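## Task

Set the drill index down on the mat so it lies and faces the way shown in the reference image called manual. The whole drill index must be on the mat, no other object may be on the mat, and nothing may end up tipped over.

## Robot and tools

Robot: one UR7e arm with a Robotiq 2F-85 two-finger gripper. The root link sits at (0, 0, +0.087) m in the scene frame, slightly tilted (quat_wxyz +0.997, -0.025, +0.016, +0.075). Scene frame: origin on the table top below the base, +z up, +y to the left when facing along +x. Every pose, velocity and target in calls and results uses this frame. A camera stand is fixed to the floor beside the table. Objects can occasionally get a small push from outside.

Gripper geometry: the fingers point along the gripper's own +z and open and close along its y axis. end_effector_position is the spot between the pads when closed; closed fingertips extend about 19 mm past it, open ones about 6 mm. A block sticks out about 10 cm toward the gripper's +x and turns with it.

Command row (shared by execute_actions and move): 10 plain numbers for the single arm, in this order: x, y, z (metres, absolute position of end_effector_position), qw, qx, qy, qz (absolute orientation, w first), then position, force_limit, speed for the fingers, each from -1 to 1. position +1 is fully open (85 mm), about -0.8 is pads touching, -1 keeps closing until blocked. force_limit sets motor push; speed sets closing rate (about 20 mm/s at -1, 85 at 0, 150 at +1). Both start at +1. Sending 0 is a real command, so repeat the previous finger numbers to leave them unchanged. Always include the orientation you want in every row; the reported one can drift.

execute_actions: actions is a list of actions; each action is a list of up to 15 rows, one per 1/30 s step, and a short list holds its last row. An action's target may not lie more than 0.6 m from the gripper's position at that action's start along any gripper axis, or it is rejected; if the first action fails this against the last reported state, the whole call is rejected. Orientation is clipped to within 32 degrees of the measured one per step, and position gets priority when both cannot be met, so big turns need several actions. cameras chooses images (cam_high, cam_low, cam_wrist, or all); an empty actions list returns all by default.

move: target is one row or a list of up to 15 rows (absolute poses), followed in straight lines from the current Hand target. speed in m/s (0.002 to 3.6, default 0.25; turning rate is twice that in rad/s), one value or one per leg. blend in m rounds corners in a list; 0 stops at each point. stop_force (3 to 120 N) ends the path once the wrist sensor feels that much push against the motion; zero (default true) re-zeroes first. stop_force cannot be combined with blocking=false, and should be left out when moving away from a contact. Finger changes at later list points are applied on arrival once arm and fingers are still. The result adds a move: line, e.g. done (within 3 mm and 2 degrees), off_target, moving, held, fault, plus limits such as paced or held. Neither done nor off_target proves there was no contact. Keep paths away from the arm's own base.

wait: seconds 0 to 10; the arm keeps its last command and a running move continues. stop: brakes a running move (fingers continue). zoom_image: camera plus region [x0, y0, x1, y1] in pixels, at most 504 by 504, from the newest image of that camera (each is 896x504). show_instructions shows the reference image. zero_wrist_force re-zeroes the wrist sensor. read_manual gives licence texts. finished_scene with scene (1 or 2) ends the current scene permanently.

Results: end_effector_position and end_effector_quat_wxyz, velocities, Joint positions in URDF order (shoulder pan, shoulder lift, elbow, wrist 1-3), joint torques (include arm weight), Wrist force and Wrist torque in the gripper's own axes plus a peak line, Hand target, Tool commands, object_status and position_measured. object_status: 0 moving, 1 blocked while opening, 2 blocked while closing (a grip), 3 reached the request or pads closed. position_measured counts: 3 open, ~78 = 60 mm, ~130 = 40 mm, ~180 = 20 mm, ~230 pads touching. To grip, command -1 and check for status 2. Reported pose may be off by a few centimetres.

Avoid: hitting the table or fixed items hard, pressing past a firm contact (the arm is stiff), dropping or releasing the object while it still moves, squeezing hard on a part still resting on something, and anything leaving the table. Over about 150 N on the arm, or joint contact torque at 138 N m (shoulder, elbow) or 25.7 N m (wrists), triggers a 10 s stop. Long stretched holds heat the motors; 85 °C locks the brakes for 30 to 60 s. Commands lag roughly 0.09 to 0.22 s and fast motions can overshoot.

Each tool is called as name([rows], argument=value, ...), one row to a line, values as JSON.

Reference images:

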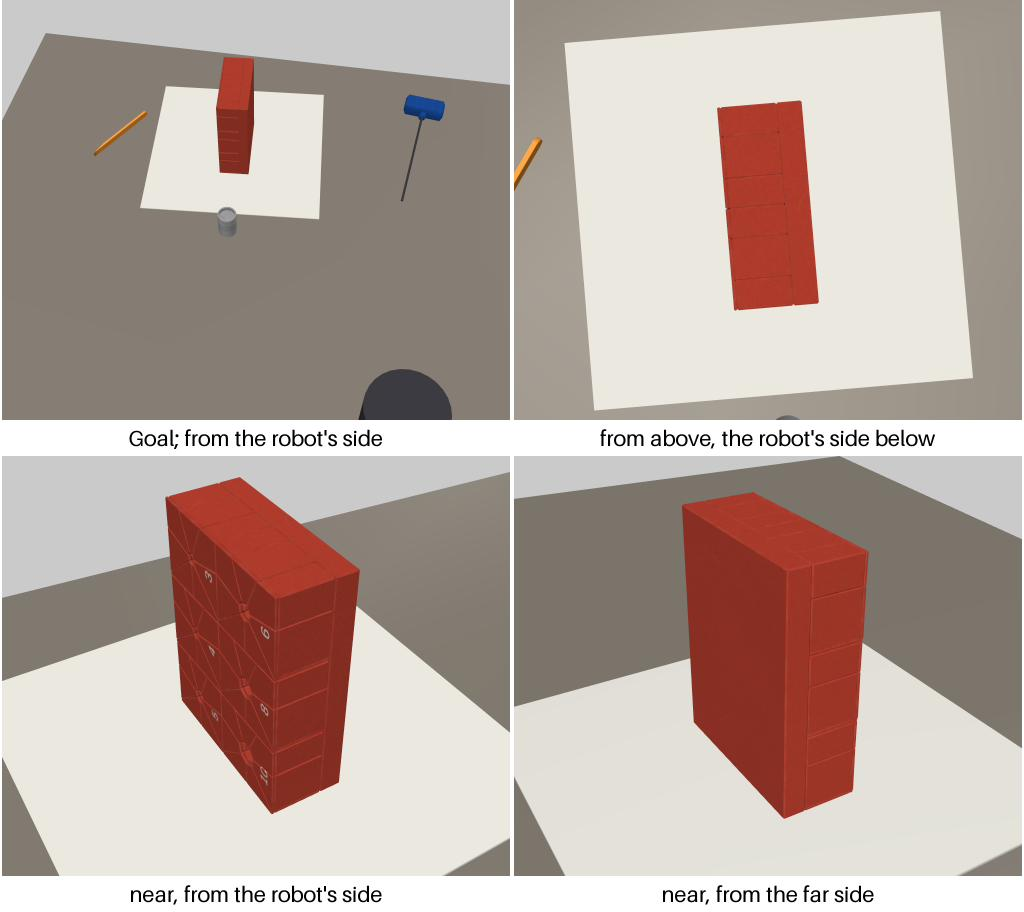

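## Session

execute_actions(actions=[])

Scene clock: 0.00 s.
end_effector_position=(+0.2310, +0.0314, +0.3909) position_measured=3 object_status=3 end_effector_quat_wxyz=(+0.689, -0.323, -0.649, -0.007)
Joint positions: [-0.665 -1.387 1.797 -0.461 -1.612 0.389]
Joint velocities: within noise
Joint torques (N m): no reading
Motor temperatures (°C): [30 40 38 35 43 36]
Wrist force (N): no reading
Wrist torque (N m): no reading
Wrist force, peak (N): no reading
Hand target: +0.2310, +0.0314, +0.3909; +0.689, -0.323, -0.649, -0.007
Tool commands: gripper/position=+1.0 gripper/force_limit=+1.0 gripper/speed=+1.0

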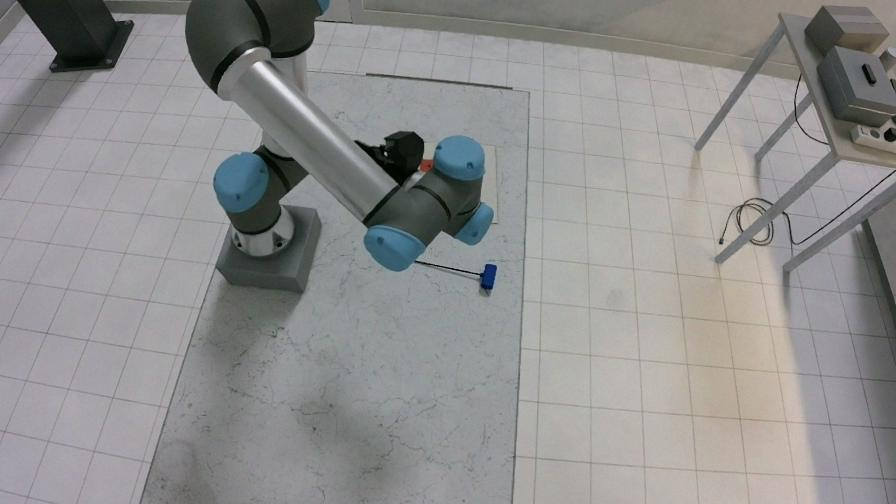

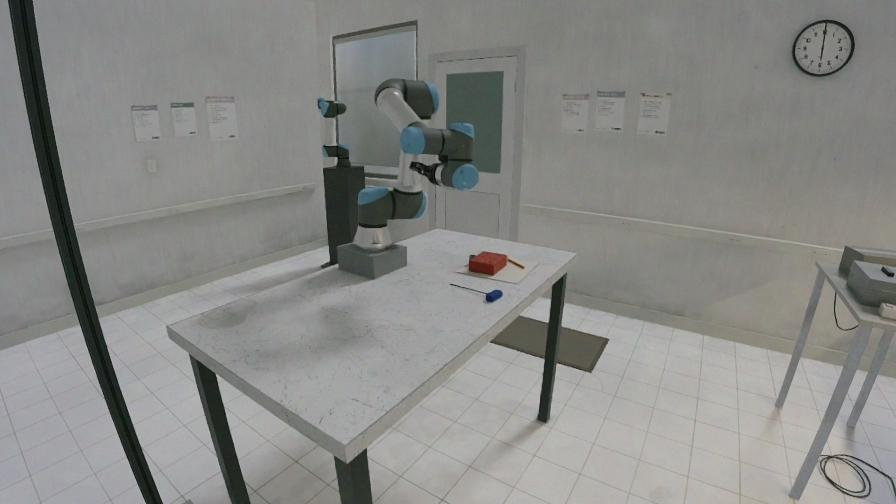

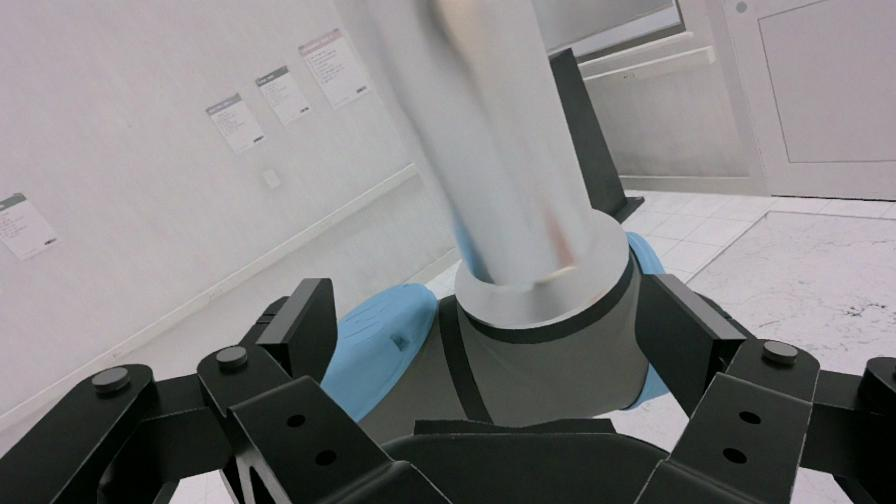

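move([
  [0.32, 0.08, 0.45, 0, 1, 0, 0, 1, 1, 1],
  [0.42, 0.12, 0.45, 0, 1, 0, 0, 1, 1, 1],
], speed=0.6, blend=[0.03,0], cameras=["cam_high","cam_wrist"])

zoom_image(camera="cam_wrist", region=[250, 0, 650, 320])

zoom_image(camera="cam_high", region=[340, 120, 540, 300])

Scene clock: 3.70 s.
end_effector_position=(+0.4199, +0.1200, +0.4500) position_measured=3 object_status=3 end_effector_quat_wxyz=(+0.000, +1.000, +0.000, +0.000)
Joint positions: [-0.268 -1.803 1.653 -1.442 -1.515 3.024]
Joint torques (N m): [9.76 -9.4 -31.07 -0.43 -2.01 1.31]
Wrist force (N): [-1.3 2.5 -3.9]
Wrist torque (N m): [0.65 0.20 -0.17]
Wrist force, peak (N): [-3.8 2.9 -4.0]
Hand target: +0.4200, +0.1200, +0.4500; +0.000, +1.000, +0.000, +0.000
Off the commanded pose: 0.000 m, 0 deg.
move: done
Images, in order (width x height): cam_high 896x504, cam_wrist 896x504.

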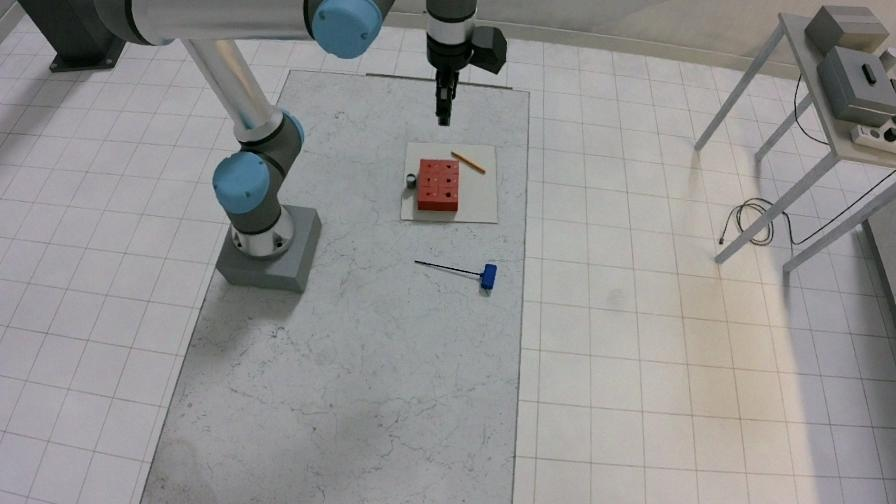

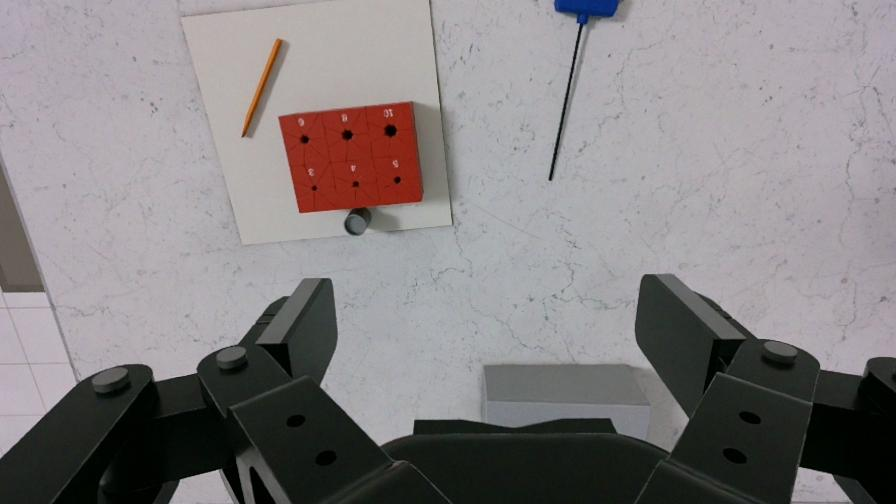

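Scaled by 1.260 from the camera's 896x504 image, which has a finer 1280x720 frame.

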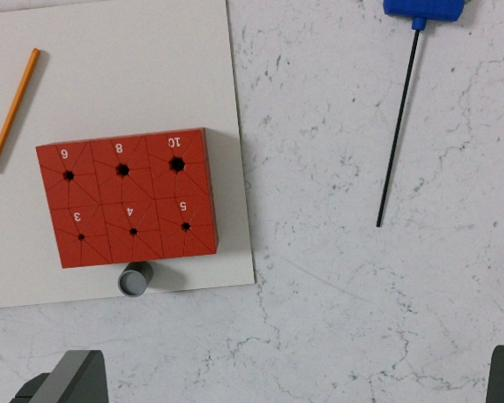

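Scaled by 2.520 from the camera's 896x504 image, which has a finer 1280x720 frame.

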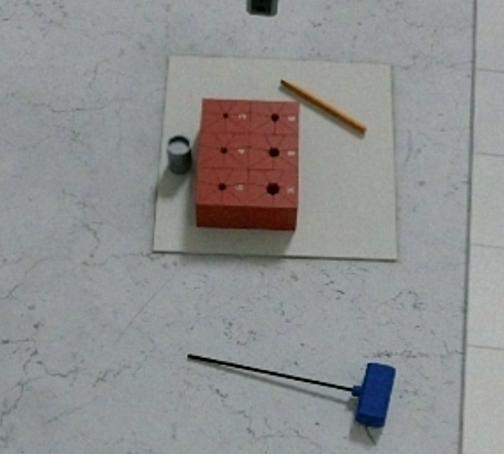

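move([
  [0.325, 0.232, 0.16, 0, 0.999, 0.044, 0, 0.2, 0, 0],
], speed=0.5, cameras=["cam_wrist","cam_low"])

zoom_image(camera="cam_low", region=[430, 230, 560, 310])

Scene clock: 12.60 s.
end_effector_position=(+0.3250, +0.2320, +0.1600) position_measured=104 object_status=3 end_effector_quat_wxyz=(+0.000, +0.999, +0.044, +0.000)
Joint positions: [0.088 -1.7 2.35 -2.26 -1.526 3.293]
Joint torques (N m): [11.33 -10.85 -13.33 -5.34 -2.15 1.39]
Wrist force (N): [-1.3 2.4 -4.1]
Wrist torque (N m): [0.64 0.17 -0.16]
Wrist force, peak (N): [-0.4 3.7 -6.1]
Hand target: +0.3250, +0.2320, +0.1600; +0.000, +0.999, +0.044, +0.000
Off the commanded pose: 0.000 m, 0 deg.
move: done
Images, in order (width x height): cam_low 896x504, cam_wrist 896x504.

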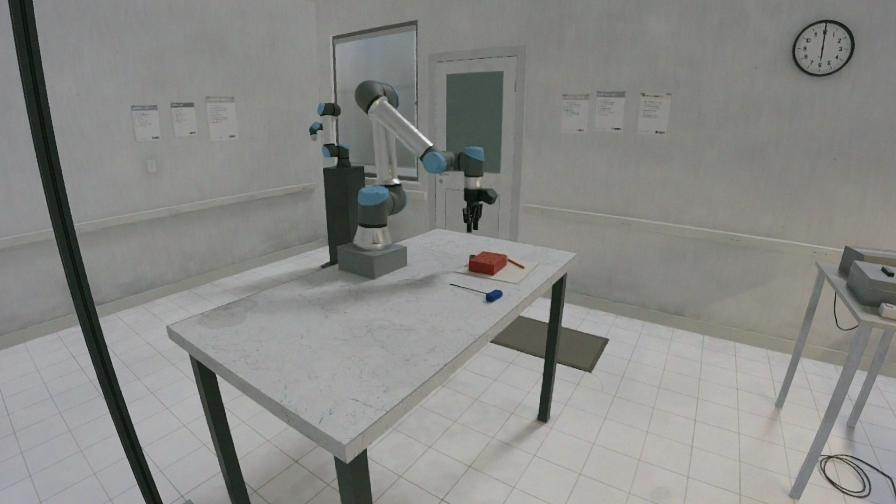

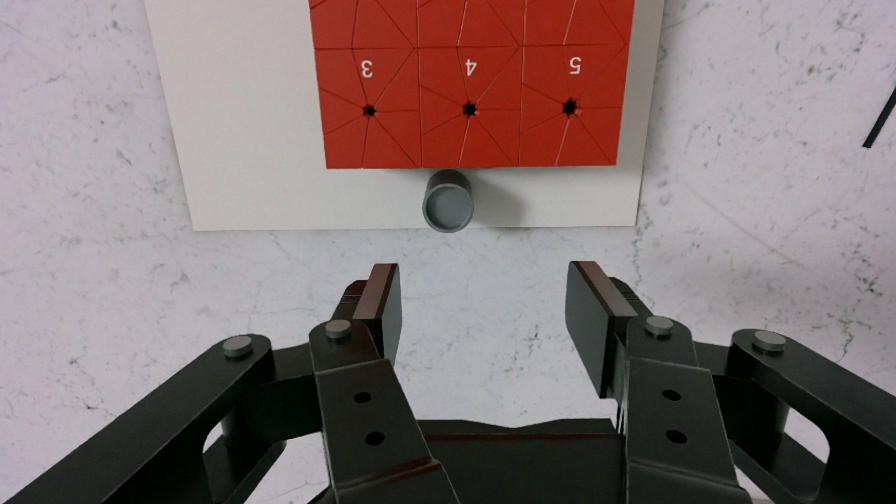

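Scaled by 3.877 from the camera's 896x504 image, which has a finer 1280x720 frame.

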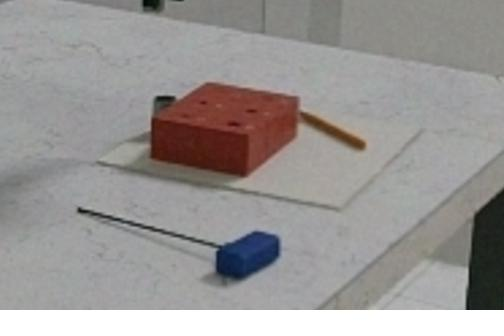

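move([
  [0.324, 0.2415, 0.03, 0, 0.999, 0.044, 0, 0.2, -0.8, -0.5],
  [0.324, 0.2415, 0.03, 0, 0.999, 0.044, 0, -1, -0.8, -0.5],
  [0.318, 0.2415, 0.09, 0, 0.999, 0.044, 0, -1, -0.8, -0.5],
  [0.25, -0.13, 0.09, 0, 0.999, 0.044, 0, -1, -0.8, -0.5],
  [0.24, -0.17, 0.032, 0, 0.999, 0.044, 0, -1, -0.8, -0.5],
], speed=[0.2,0.1,0.2,0.35,0.15], blend=[0,0,0.02,0.03,0])

move(target=[0.24, -0.17, 0.02, 0, 0.999, 0.044, 0, -1, -0.8, -0.5], speed=0.02, stop_force=4, cameras=["cam_wrist"])

Scene clock: 18.00 s.
end_effector_position=(+0.2400, -0.1700, +0.0320) position_measured=166 object_status=2 end_effector_quat_wxyz=(+0.000, +0.999, +0.044, +0.000)
Joint positions: [-1.274 -1.416 2.731 -2.851 -1.523 1.929]
Joint torques (N m): [-5.84 -10.31 -16.66 -5.1 2.33 -0.52]
Wrist force (N): [-1.3 2.7 -2.8]
Wrist torque (N m): [0.69 0.18 -0.05]
Wrist force, peak (N): [-2.9 2.2 -9.7]
Hand target: +0.2400, -0.1700, +0.0320; +0.000, +0.999, +0.044, +0.000
Off the commanded pose: 0.000 m, 0 deg.
move: done

Scene clock: 19.40 s.
end_effector_position=(+0.2400, -0.1700, +0.0272) position_measured=166 object_status=2 end_effector_quat_wxyz=(+0.000, +0.999, +0.044, +0.000)
Joint positions: [-1.273 -1.388 2.734 -2.881 -1.523 1.93]
Joint torques (N m): [-11.47 -23.2 -15.95 -0.42 0 -0.9]
Wrist force (N): [-1.4 2.8 -3.4]
Wrist torque (N m): [0.70 0.20 -0.14]
Wrist force, peak (N): [-9.2 -16.5 -75.8]
Hand target: +0.2400, -0.1700, +0.0272; +0.000, +0.999, +0.044, +0.000
Off the commanded pose: 0.007 m, 0 deg.
move: contact
Images, in order (width x height): cam_wrist 896x504.

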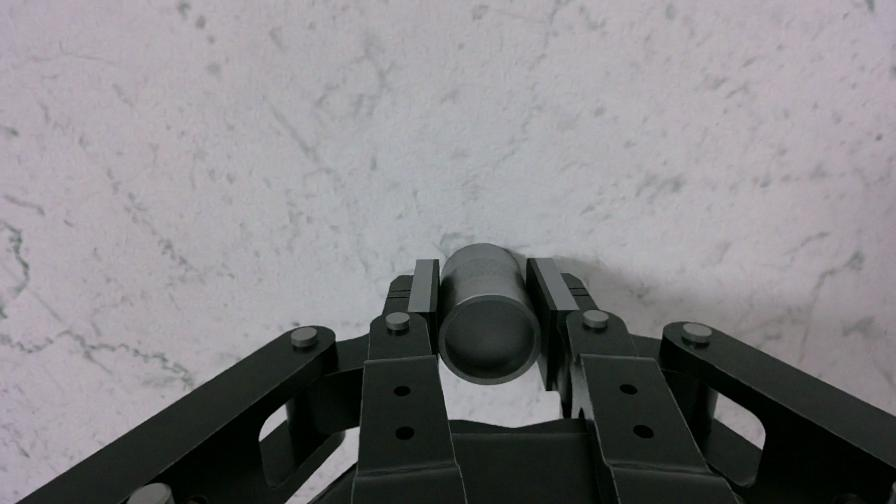

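move([
  [0.24, -0.17, 0.0272, 0, 0.999, 0.044, 0, 0.0, -0.8, -0.5],
  [0.24, -0.17, 0.1, 0, 0.999, 0.044, 0, 0.0, -0.8, -0.5],
  [0.25, 0.0, 0.2, 0, 0.999, 0.044, 0, 0.0, -0.8, -0.5],
  [0.465, 0.336, 0.14, 0, 0.969, -0.246, 0, 0.0, -0.8, -0.5],
], speed=[0.1,0.2,0.6,0.6], blend=[0,0.04,0.1,0], cameras=["cam_wrist"])

Scene clock: 22.83 s.
end_effector_position=(+0.4650, +0.3360, +0.1400) position_measured=129 object_status=3 end_effector_quat_wxyz=(+0.000, +0.969, -0.246, +0.000)
Joint positions: [0.218 -1.272 1.909 -2.252 -1.531 4.008]
Joint torques (N m): [9.66 -31.09 -25.51 -0.23 -2.23 1.45]
Wrist force (N): [-1.8 3.0 -4.4]
Wrist torque (N m): [0.71 0.24 -0.17]
Wrist force, peak (N): [-2.0 5.1 -5.1]
Hand target: +0.4650, +0.3360, +0.1400; +0.000, +0.969, -0.246, +0.000
Off the commanded pose: 0.000 m, 0 deg.
move: done; blend cut to 0.0364 m at target 2, 0.0987 m at target 3
Images, in order (width x height): cam_wrist 896x504.

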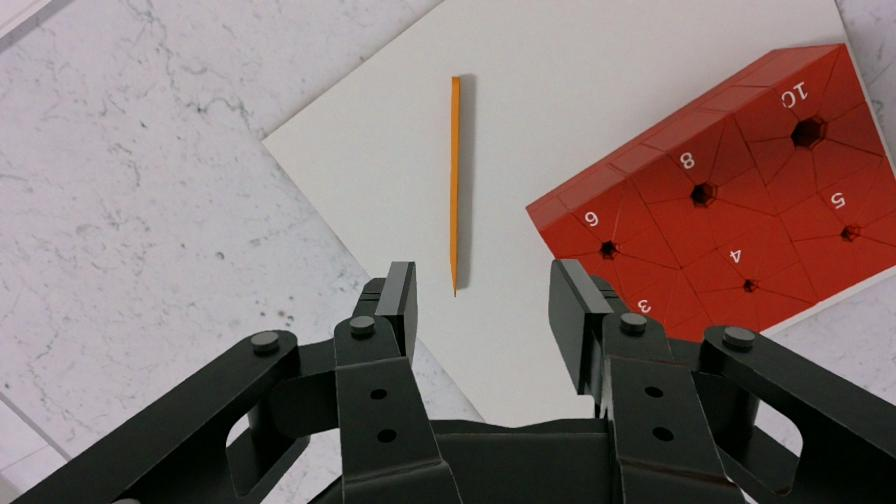

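move([
  [0.4674, 0.3404, 0.06, 0, 0.969, -0.246, 0, -0.3, -0.8, -0.5],
  [0.4674, 0.3404, 0.0245, 0, 0.969, -0.246, 0, -0.3, -0.9, -0.7],
  [0.4674, 0.3404, 0.0245, 0, 0.969, -0.246, 0, -1, -0.9, -0.7],
  [0.4674, 0.3404, 0.07, 0, 0.969, -0.246, 0, -1, -0.9, -0.7],
], speed=[0.2,0.08,0.1,0.1], cameras=["cam_wrist"])

Scene clock: 27.43 s.
end_effector_position=(+0.4674, +0.3404, +0.0699) position_measured=222 object_status=2 end_effector_quat_wxyz=(+0.000, +0.969, -0.246, +0.000)
Joint positions: [0.229 -1.141 1.946 -2.422 -1.532 4.019]
Joint torques (N m): [-11.19 -45.93 -24.92 -0.11 2.08 -1.68]
Wrist force (N): [-1.8 3.1 -4.3]
Wrist torque (N m): [0.74 0.26 -0.05]
Wrist force, peak (N): [-2.1 3.2 -5.7]
Hand target: +0.4674, +0.3404, +0.0700; +0.000, +0.969, -0.246, +0.000
Off the commanded pose: 0.000 m, 0 deg.
move: done
Images, in order (width x height): cam_wrist 896x504.

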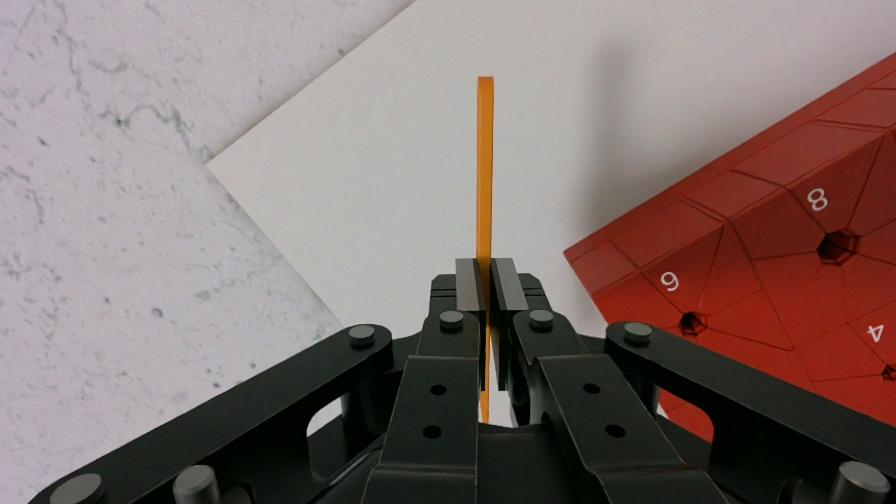

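move([
  [0.36, 0.49, 0.07, 0, 0.969, -0.246, 0, -1, -0.9, -0.7],
  [0.36, 0.49, 0.0215, 0, 0.969, -0.246, 0, -1, -0.9, -0.7],
  [0.36, 0.49, 0.0215, 0, 0.969, -0.246, 0, -0.5, -0.9, -0.7],
  [0.36, 0.49, 0.12, 0, 0.969, -0.246, 0, -0.5, -0.9, -0.7],
  [0.28, 0.25, 0.35, 0, 0.999, 0.044, 0, 0.9, -0.9, 1],
], speed=[0.3,0.08,0.1,0.3,0.5], blend=[0.02,0,0,0.05,0], cameras=["cam_wrist"])

zoom_image(camera="cam_wrist", region=[350, 0, 750, 300])

Scene clock: 33.00 s.
end_effector_position=(+0.2800, +0.2500, +0.3500) position_measured=16 object_status=0 end_effector_quat_wxyz=(+0.000, +0.999, +0.044, +0.000)
Joint positions: [0.151 -1.989 2.027 -1.652 -1.528 3.355]
Joint torques (N m): [-9.8 -16.25 -31.51 -0.33 2.21 -1.62]
Wrist force (N): [-1.5 3.0 -4.3]
Wrist torque (N m): [0.74 0.20 -0.06]
Wrist force, peak (N): [-1.9 3.6 -8.0]
Hand target: +0.2800, +0.2500, +0.3500; +0.000, +0.999, +0.044, +0.000
Off the commanded pose: 0.000 m, 0 deg.
move: done; blend cut to 0.0492 m at target 4
Images, in order (width x height): cam_wrist 896x504.

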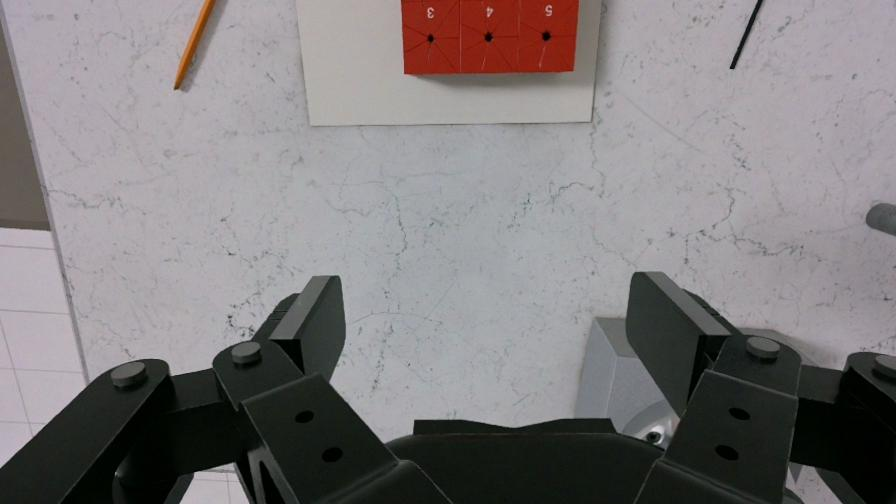

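Scaled by 1.260 from the camera's 896x504 image, which has a finer 1280x720 frame.

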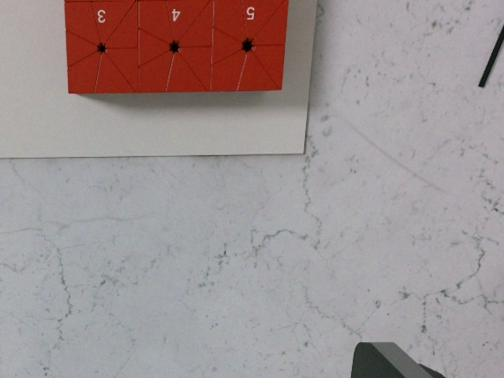

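move([
  [0.28,0.28,0.15,0,1,0,0,-1,-0.9,0.5],
  [0.3,0.283,0.036,0,1,0,0,-1,-0.9,0.5],
  [0.42,0.283,0.036,0,1,0,0,-1,-0.9,0.5],
  [0.42,0.283,0.2,0,1,0,0,-1,-0.9,0.5],
  [0.32,0.22,0.36,0,1,0,0,-1,-0.9,0.5],
], speed=[0.25,0.2,0.07,0.25,0.3], blend=[0.02,0,0,0.03,0], cameras=["cam_wrist","cam_high"])

Scene clock: 47.63 s.
end_effector_position=(+0.3200, +0.2200, +0.3600) position_measured=233 object_status=3 end_effector_quat_wxyz=(+0.000, +1.000, +0.000, +0.000)
Joint positions: [0.031 -1.95 1.979 -1.637 -1.524 3.324]
Joint torques (N m): [-9.51 -17.38 -32.14 -0.04 2.22 -1.7]
Wrist force (N): [-1.6 2.9 -4.3]
Wrist torque (N m): [0.70 0.23 -0.04]
Wrist force, peak (N): [-5.5 1.4 -6.3]
Hand target: +0.3200, +0.2200, +0.3600; +0.000, +1.000, +0.000, +0.000
Off the commanded pose: 0.000 m, 0 deg.
move: done
Images, in order (width x height): cam_high 896x504, cam_wrist 896x504.

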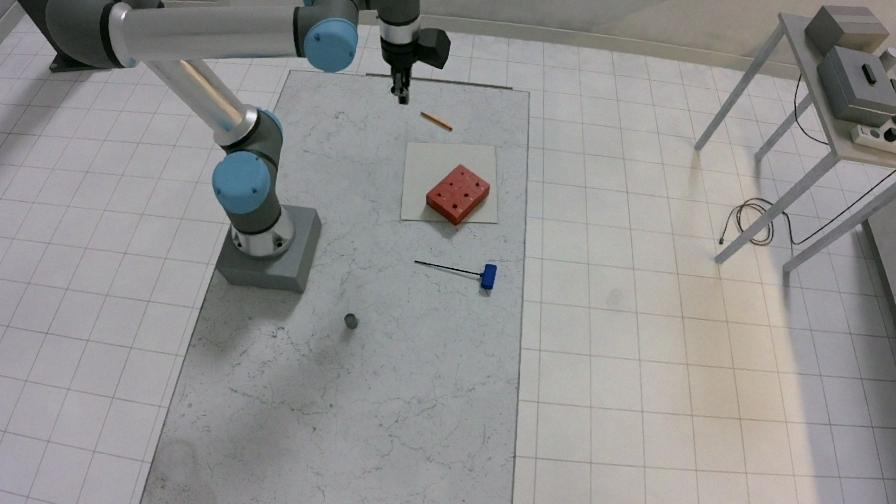

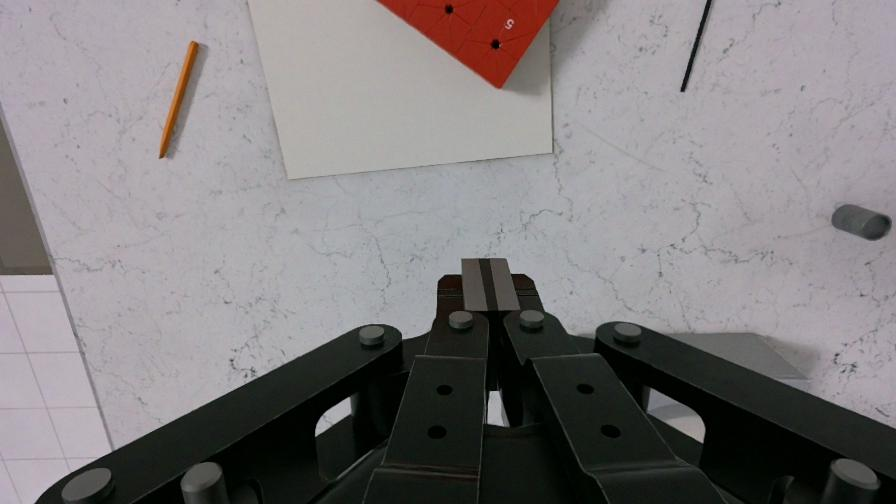

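move([
  [0.37,0.275,0.1,0,1,0,0,-1,-0.9,0.5],
  [0.39,0.273,0.036,0,1,0,0,-1,-0.9,0.5],
  [0.45,0.268,0.036,0,1,0,0,-1,-0.9,0.5],
  [0.525,0.248,0.036,0,1,0,0,-1,-0.9,0.5],
  [0.505,0.255,0.06,0,1,0,0,-1,-0.9,0.5],
  [0.4,0.22,0.3,0,1,0,0,-1,-0.9,0.5],
], speed=[0.25,0.2,0.07,0.07,0.2,0.3], blend=[0.02,0,0.01,0,0.01,0], cameras=["cam_wrist"])

Scene clock: 54.37 s.
end_effector_position=(+0.4000, +0.2200, +0.2999) position_measured=233 object_status=3 end_effector_quat_wxyz=(+0.000, +1.000, +0.000, +0.000)
Joint positions: [0.003 -1.733 1.974 -1.847 -1.523 3.295]
Joint torques (N m): [-10.36 -27.51 -30.63 -0.52 2.24 -1.55]
Wrist force (N): [-1.6 2.8 -4.5]
Wrist torque (N m): [0.68 0.22 -0.04]
Wrist force, peak (N): [-6.4 1.1 -5.5]
Hand target: +0.4000, +0.2200, +0.3000; +0.000, +1.000, +0.000, +0.000
Off the commanded pose: 0.000 m, 0 deg.
move: done
Images, in order (width x height): cam_wrist 896x504.

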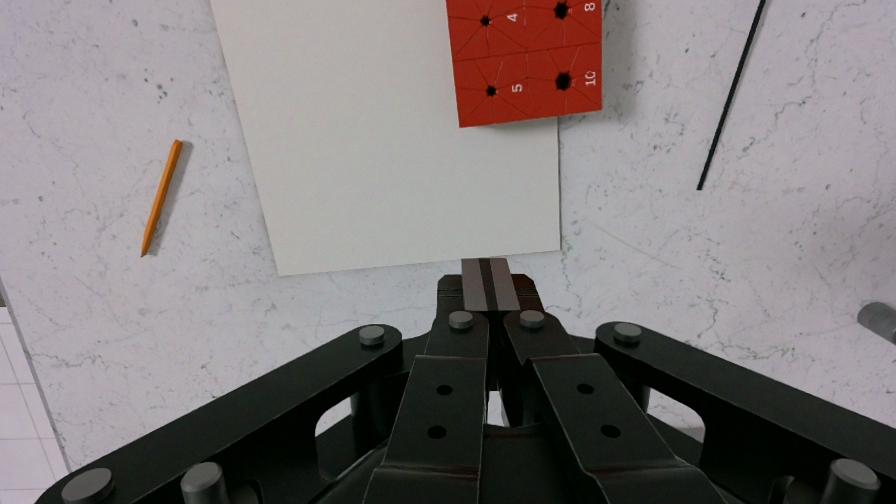

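move([
  [0.395,0.1646,0.15,0,0.9983,0.0584,0,0.9,-0.9,1],
  [0.403,0.1655,0.03,0,0.9983,0.0584,0,0.9,-0.9,1],
  [0.5285,0.1805,0.03,0,0.9983,0.0584,0,0.9,-0.9,1],
  [0.50,0.177,0.05,0,0.9983,0.0584,0,0.9,-0.9,1],
  [0.53,0.18,0.25,0,0.9983,0.0584,0,0.9,-0.9,1],
], speed=[0.3,0.2,0.05,0.2,0.3], blend=[0.02,0,0,0.01,0], cameras=["cam_wrist","cam_low"])

Scene clock: 61.43 s.
end_effector_position=(+0.5300, +0.1800, +0.2499) position_measured=16 object_status=3 end_effector_quat_wxyz=(+0.000, +0.998, +0.058, +0.000)
Joint positions: [-0.105 -1.43 1.803 -1.974 -1.519 3.071]
Joint torques (N m): [-11.52 -39 -31.53 -0.22 -2.24 -1.69]
Wrist force (N): [-1.7 2.8 -4.5]
Wrist torque (N m): [0.69 0.24 -0.04]
Wrist force, peak (N): [-7.0 3.1 -6.5]
Hand target: +0.5300, +0.1800, +0.2500; +0.000, +0.998, +0.058, +0.000
Off the commanded pose: 0.000 m, 0 deg.
move: done
Images, in order (width x height): cam_low 896x504, cam_wrist 896x504.

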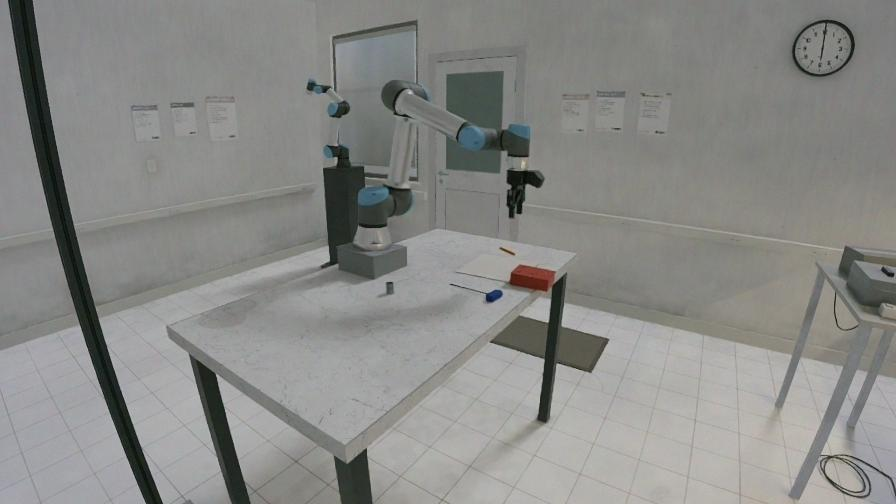

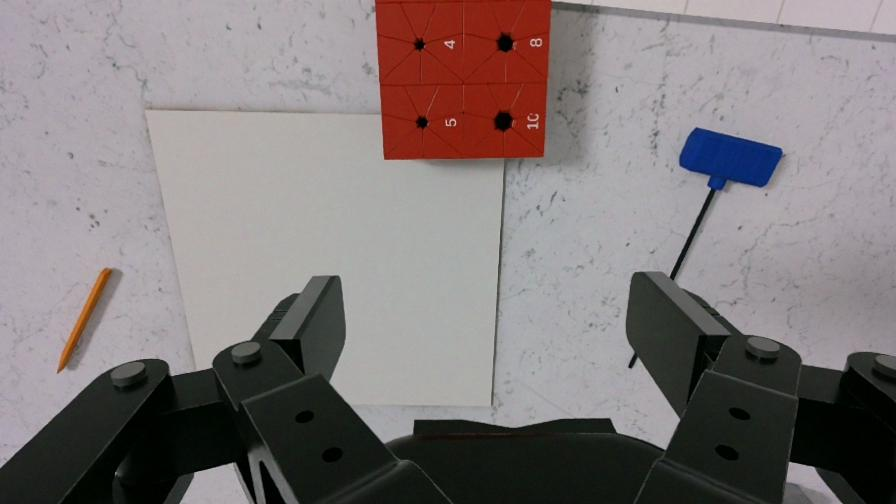

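move(target=[0.6,0.12,0.38,0,0.9983,0.0584,0,0.9,-0.9,1], speed=0.3, cameras=["cam_wrist"])

zoom_image(camera="cam_wrist", region=[150, 50, 650, 330])

Scene clock: 63.60 s.
end_effector_position=(+0.6000, +0.1200, +0.3800) position_measured=16 object_status=3 end_effector_quat_wxyz=(+0.000, +0.998, +0.058, +0.000)
Joint positions: [-0.224 -1.371 1.395 -1.619 -1.516 2.951]
Joint torques (N m): [-11.44 -30.75 -31.77 -0.22 -1.93 -1.58]
Wrist force (N): [-1.7 2.7 -4.4]
Wrist torque (N m): [0.68 0.25 -0.05]
Wrist force, peak (N): [-0.5 4.1 -6.2]
Hand target: +0.6000, +0.1200, +0.3800; +0.000, +0.998, +0.058, +0.000
Off the commanded pose: 0.000 m, 0 deg.
move: done
Images, in order (width x height): cam_wrist 896x504.

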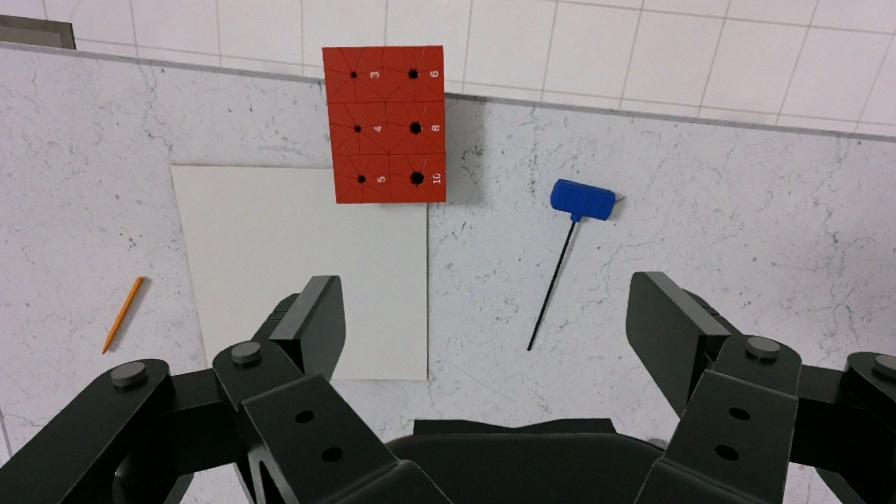

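Scaled by 1.008 from the camera's 896x504 image, which has a finer 1280x720 frame.

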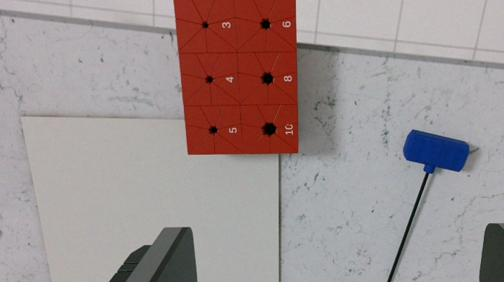

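move([
  [0.5,0.174,0.15,0,0.9983,0.0584,0,0.9,-0.9,1],
  [0.51,0.176,0.032,0,0.9983,0.0584,0,0.9,-0.9,1],
  [0.541,0.1795,0.03,0,0.9983,0.0584,0,0.9,-0.9,1],
  [0.51,0.176,0.05,0,0.9983,0.0584,0,0.9,-0.9,1],
  [0.6,0.12,0.38,0,0.9983,0.0584,0,0.9,-0.9,1],
], speed=[0.3,0.15,0.04,0.2,0.3], blend=[0.02,0,0,0.01,0], cameras=["cam_wrist"])

move(target=[0.69,-0.02,0.25,0.694,-0.694,-0.1,0.1,0.9,-0.9,1], speed=0.4, cameras=["cam_wrist","cam_low"])

Scene clock: 71.73 s.
end_effector_position=(+0.6000, +0.1200, +0.3800) position_measured=16 object_status=3 end_effector_quat_wxyz=(+0.000, +0.998, +0.058, +0.000)
Joint positions: [-0.224 -1.371 1.395 -1.619 -1.516 2.951]
Joint torques (N m): [-11.99 -30.66 -31.74 -0.44 -2.04 -1.65]
Wrist force (N): [-1.7 2.8 -4.3]
Wrist torque (N m): [0.69 0.25 -0.05]
Wrist force, peak (N): [-4.6 2.9 -5.8]
Hand target: +0.6000, +0.1200, +0.3800; +0.000, +0.998, +0.058, +0.000
Off the commanded pose: 0.000 m, 0 deg.
move: done
Images, in order (width x height): cam_wrist 896x504.

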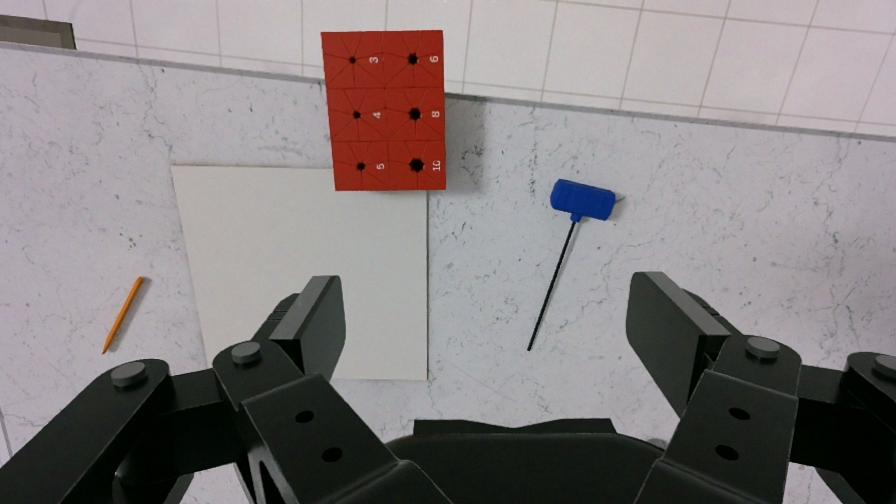

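Scene clock: 74.77 s.
end_effector_position=(+0.6899, -0.0200, +0.2500) position_measured=16 object_status=3 end_effector_quat_wxyz=(+0.700, -0.700, -0.101, +0.101)
Joint positions: [-0.665 -0.275 0.297 0.038 -0.802 1.488]
Joint torques (N m): [6.12 -59.16 -28.29 3.72 -2.25 -1.73]
Wrist force (N): [-0.5 0.1 -2.8]
Wrist torque (N m): [-0.01 0.15 0.06]
Wrist force, peak (N): [-1.6 2.5 -5.0]
Hand target: +0.6900, -0.0200, +0.2500; +0.700, -0.700, -0.101, +0.101
Off the commanded pose: 0.000 m, 0 deg.
move: done
Images, in order (width x height): cam_low 896x504, cam_wrist 896x504.

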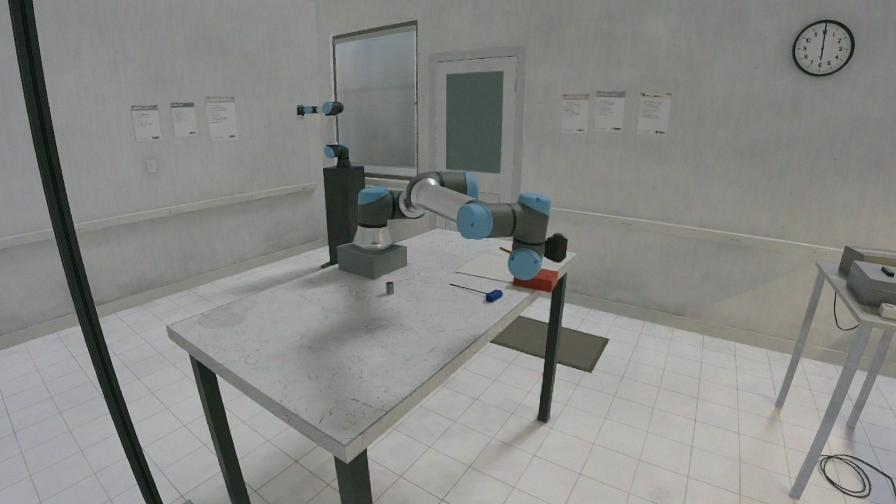

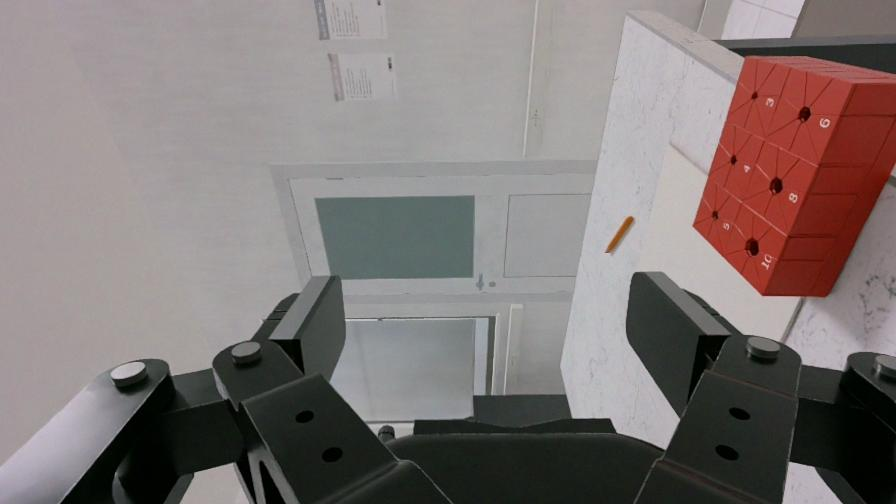

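move([
  [0.71,0.03,0.12,0.7015,-0.7049,-0.0573,0.0905,0.9,-0.9,1],
  [0.707,0.059,0.025,0.7015,-0.7049,-0.0573,0.0905,0.9,-0.9,1],
], speed=[0.3,0.12], blend=[0.02,0], stop_force=15, cameras=["cam_wrist","cam_low"])

zoom_image(camera="cam_low", region=[420, 160, 640, 360])

Scene clock: 78.33 s.
end_effector_position=(+0.7070, +0.0590, +0.0250) position_measured=16 object_status=3 end_effector_quat_wxyz=(+0.701, -0.705, -0.057, +0.090)
Joint positions: [-0.564 -0.104 0.519 -0.336 -0.626 1.516]
Joint torques (N m): [6.17 -58.5 -25.6 -0.59 2.01 -1.75]
Wrist force (N): [-0.3 0.1 -2.7]
Wrist torque (N m): [-0.01 0.12 0.06]
Wrist force, peak (N): [-1.3 -1.8 -3.8]
Hand target: +0.7070, +0.0590, +0.0250; +0.701, -0.705, -0.057, +0.090
Off the commanded pose: 0.000 m, 0 deg.
move: done
Images, in order (width x height): cam_low 896x504, cam_wrist 896x504.

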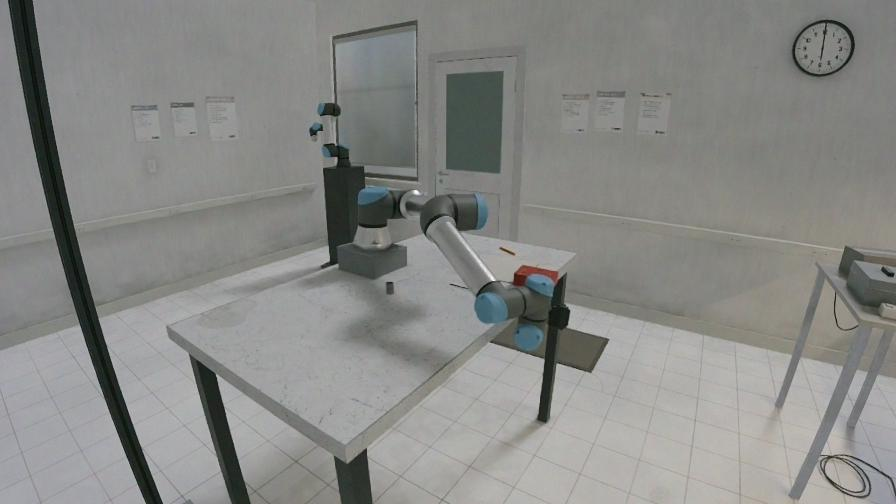

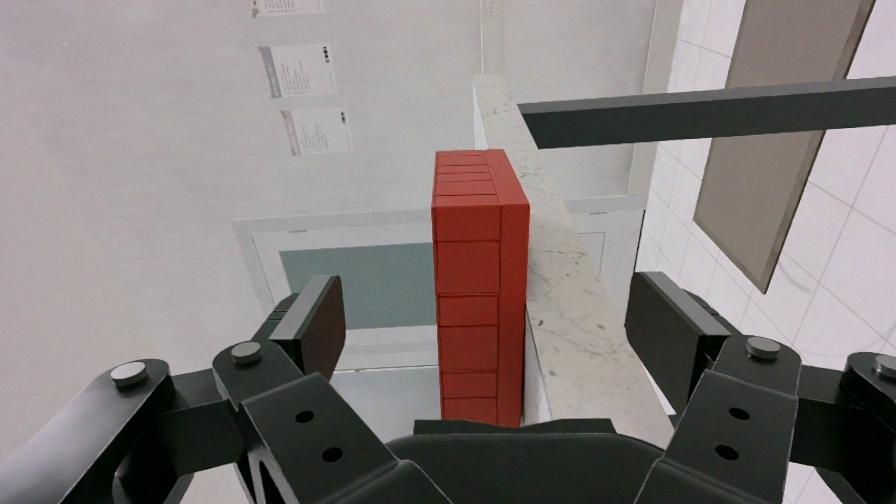

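Scaled by 2.291 from the camera's 896x504 image, which has a finer 1280x720 frame.

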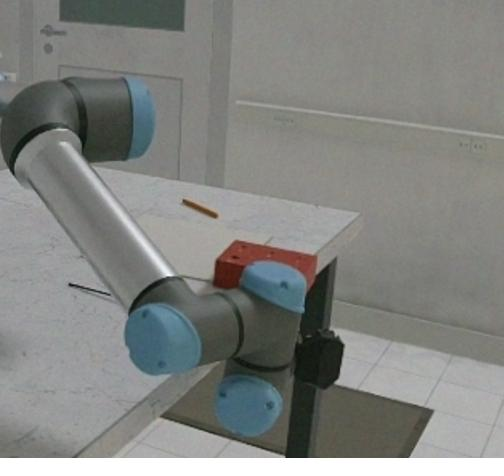

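move(target=[0.687,0.157,0.0225,0.7015,-0.7049,-0.0573,0.0905,0.9,-0.9,1], speed=0.08, stop_force=10)

move(target=[0.687,0.157,0.0225,0.7015,-0.7049,-0.0573,0.0905,-1,-0.6,-1], cameras=["cam_wrist","cam_low"])

Scene clock: 81.63 s.
end_effector_position=(+0.6870, +0.1570, +0.0225) position_measured=16 object_status=3 end_effector_quat_wxyz=(+0.701, -0.705, -0.057, +0.090)
Joint positions: [-0.452 -0.232 0.796 -0.47 -0.514 1.498]
Joint torques (N m): [6.68 -68.61 -10.47 -1.14 1.99 0.69]
Wrist force (N): [-0.6 0.1 -2.8]
Wrist torque (N m): [-0.02 0.17 0.06]
Wrist force, peak (N): [-0.7 0.2 -3.5]
Hand target: +0.6870, +0.1570, +0.0225; +0.701, -0.705, -0.057, +0.090
Off the commanded pose: 0.000 m, 0 deg.
move: done

Scene clock: 83.87 s.
end_effector_position=(+0.6870, +0.1570, +0.0225) position_measured=120 object_status=2 end_effector_quat_wxyz=(+0.701, -0.705, -0.057, +0.090)
Joint positions: [-0.452 -0.232 0.796 -0.47 -0.514 1.498]
Joint torques (N m): [6.23 -69.13 -11.84 1.11 0.61 0.51]
Wrist force (N): [0.4 6.2 -3.9]
Wrist torque (N m): [-0.15 0.09 -0.20]
Wrist force, peak (N): [0.8 6.7 -3.8]
Hand target: +0.6870, +0.1570, +0.0225; +0.701, -0.705, -0.057, +0.090
Off the commanded pose: 0.000 m, 0 deg.
move: done
Images, in order (width x height): cam_low 896x504, cam_wrist 896x504.

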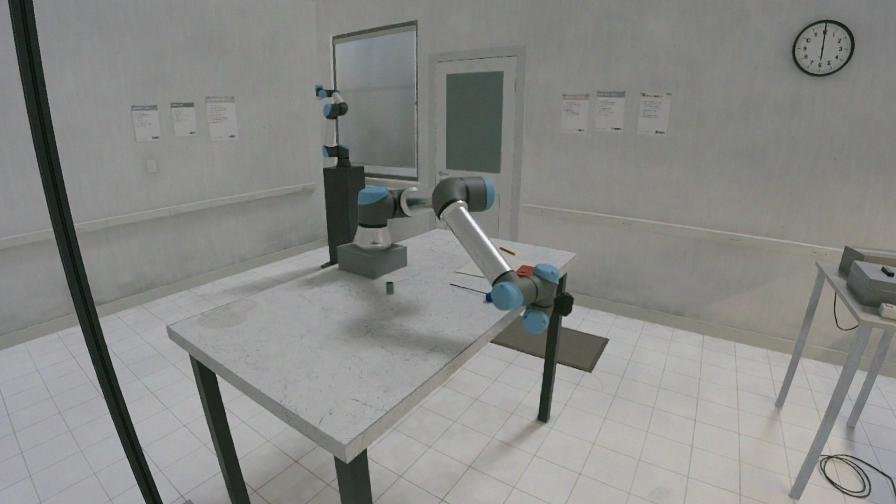

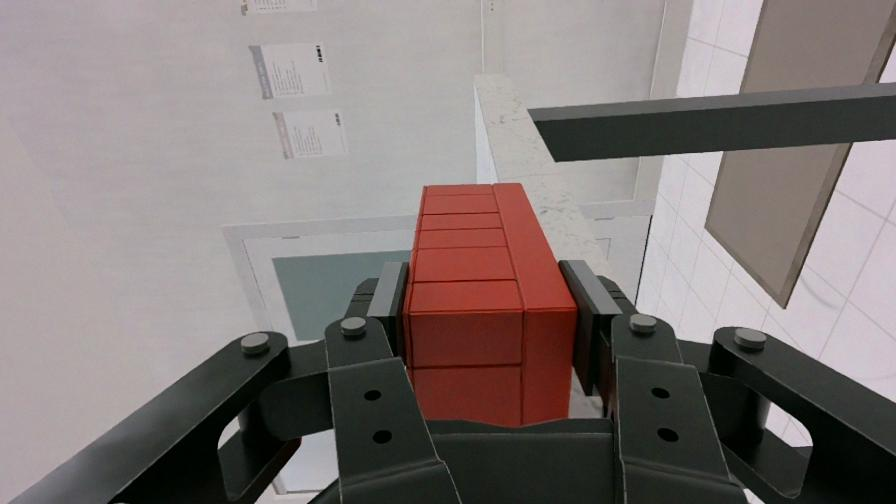

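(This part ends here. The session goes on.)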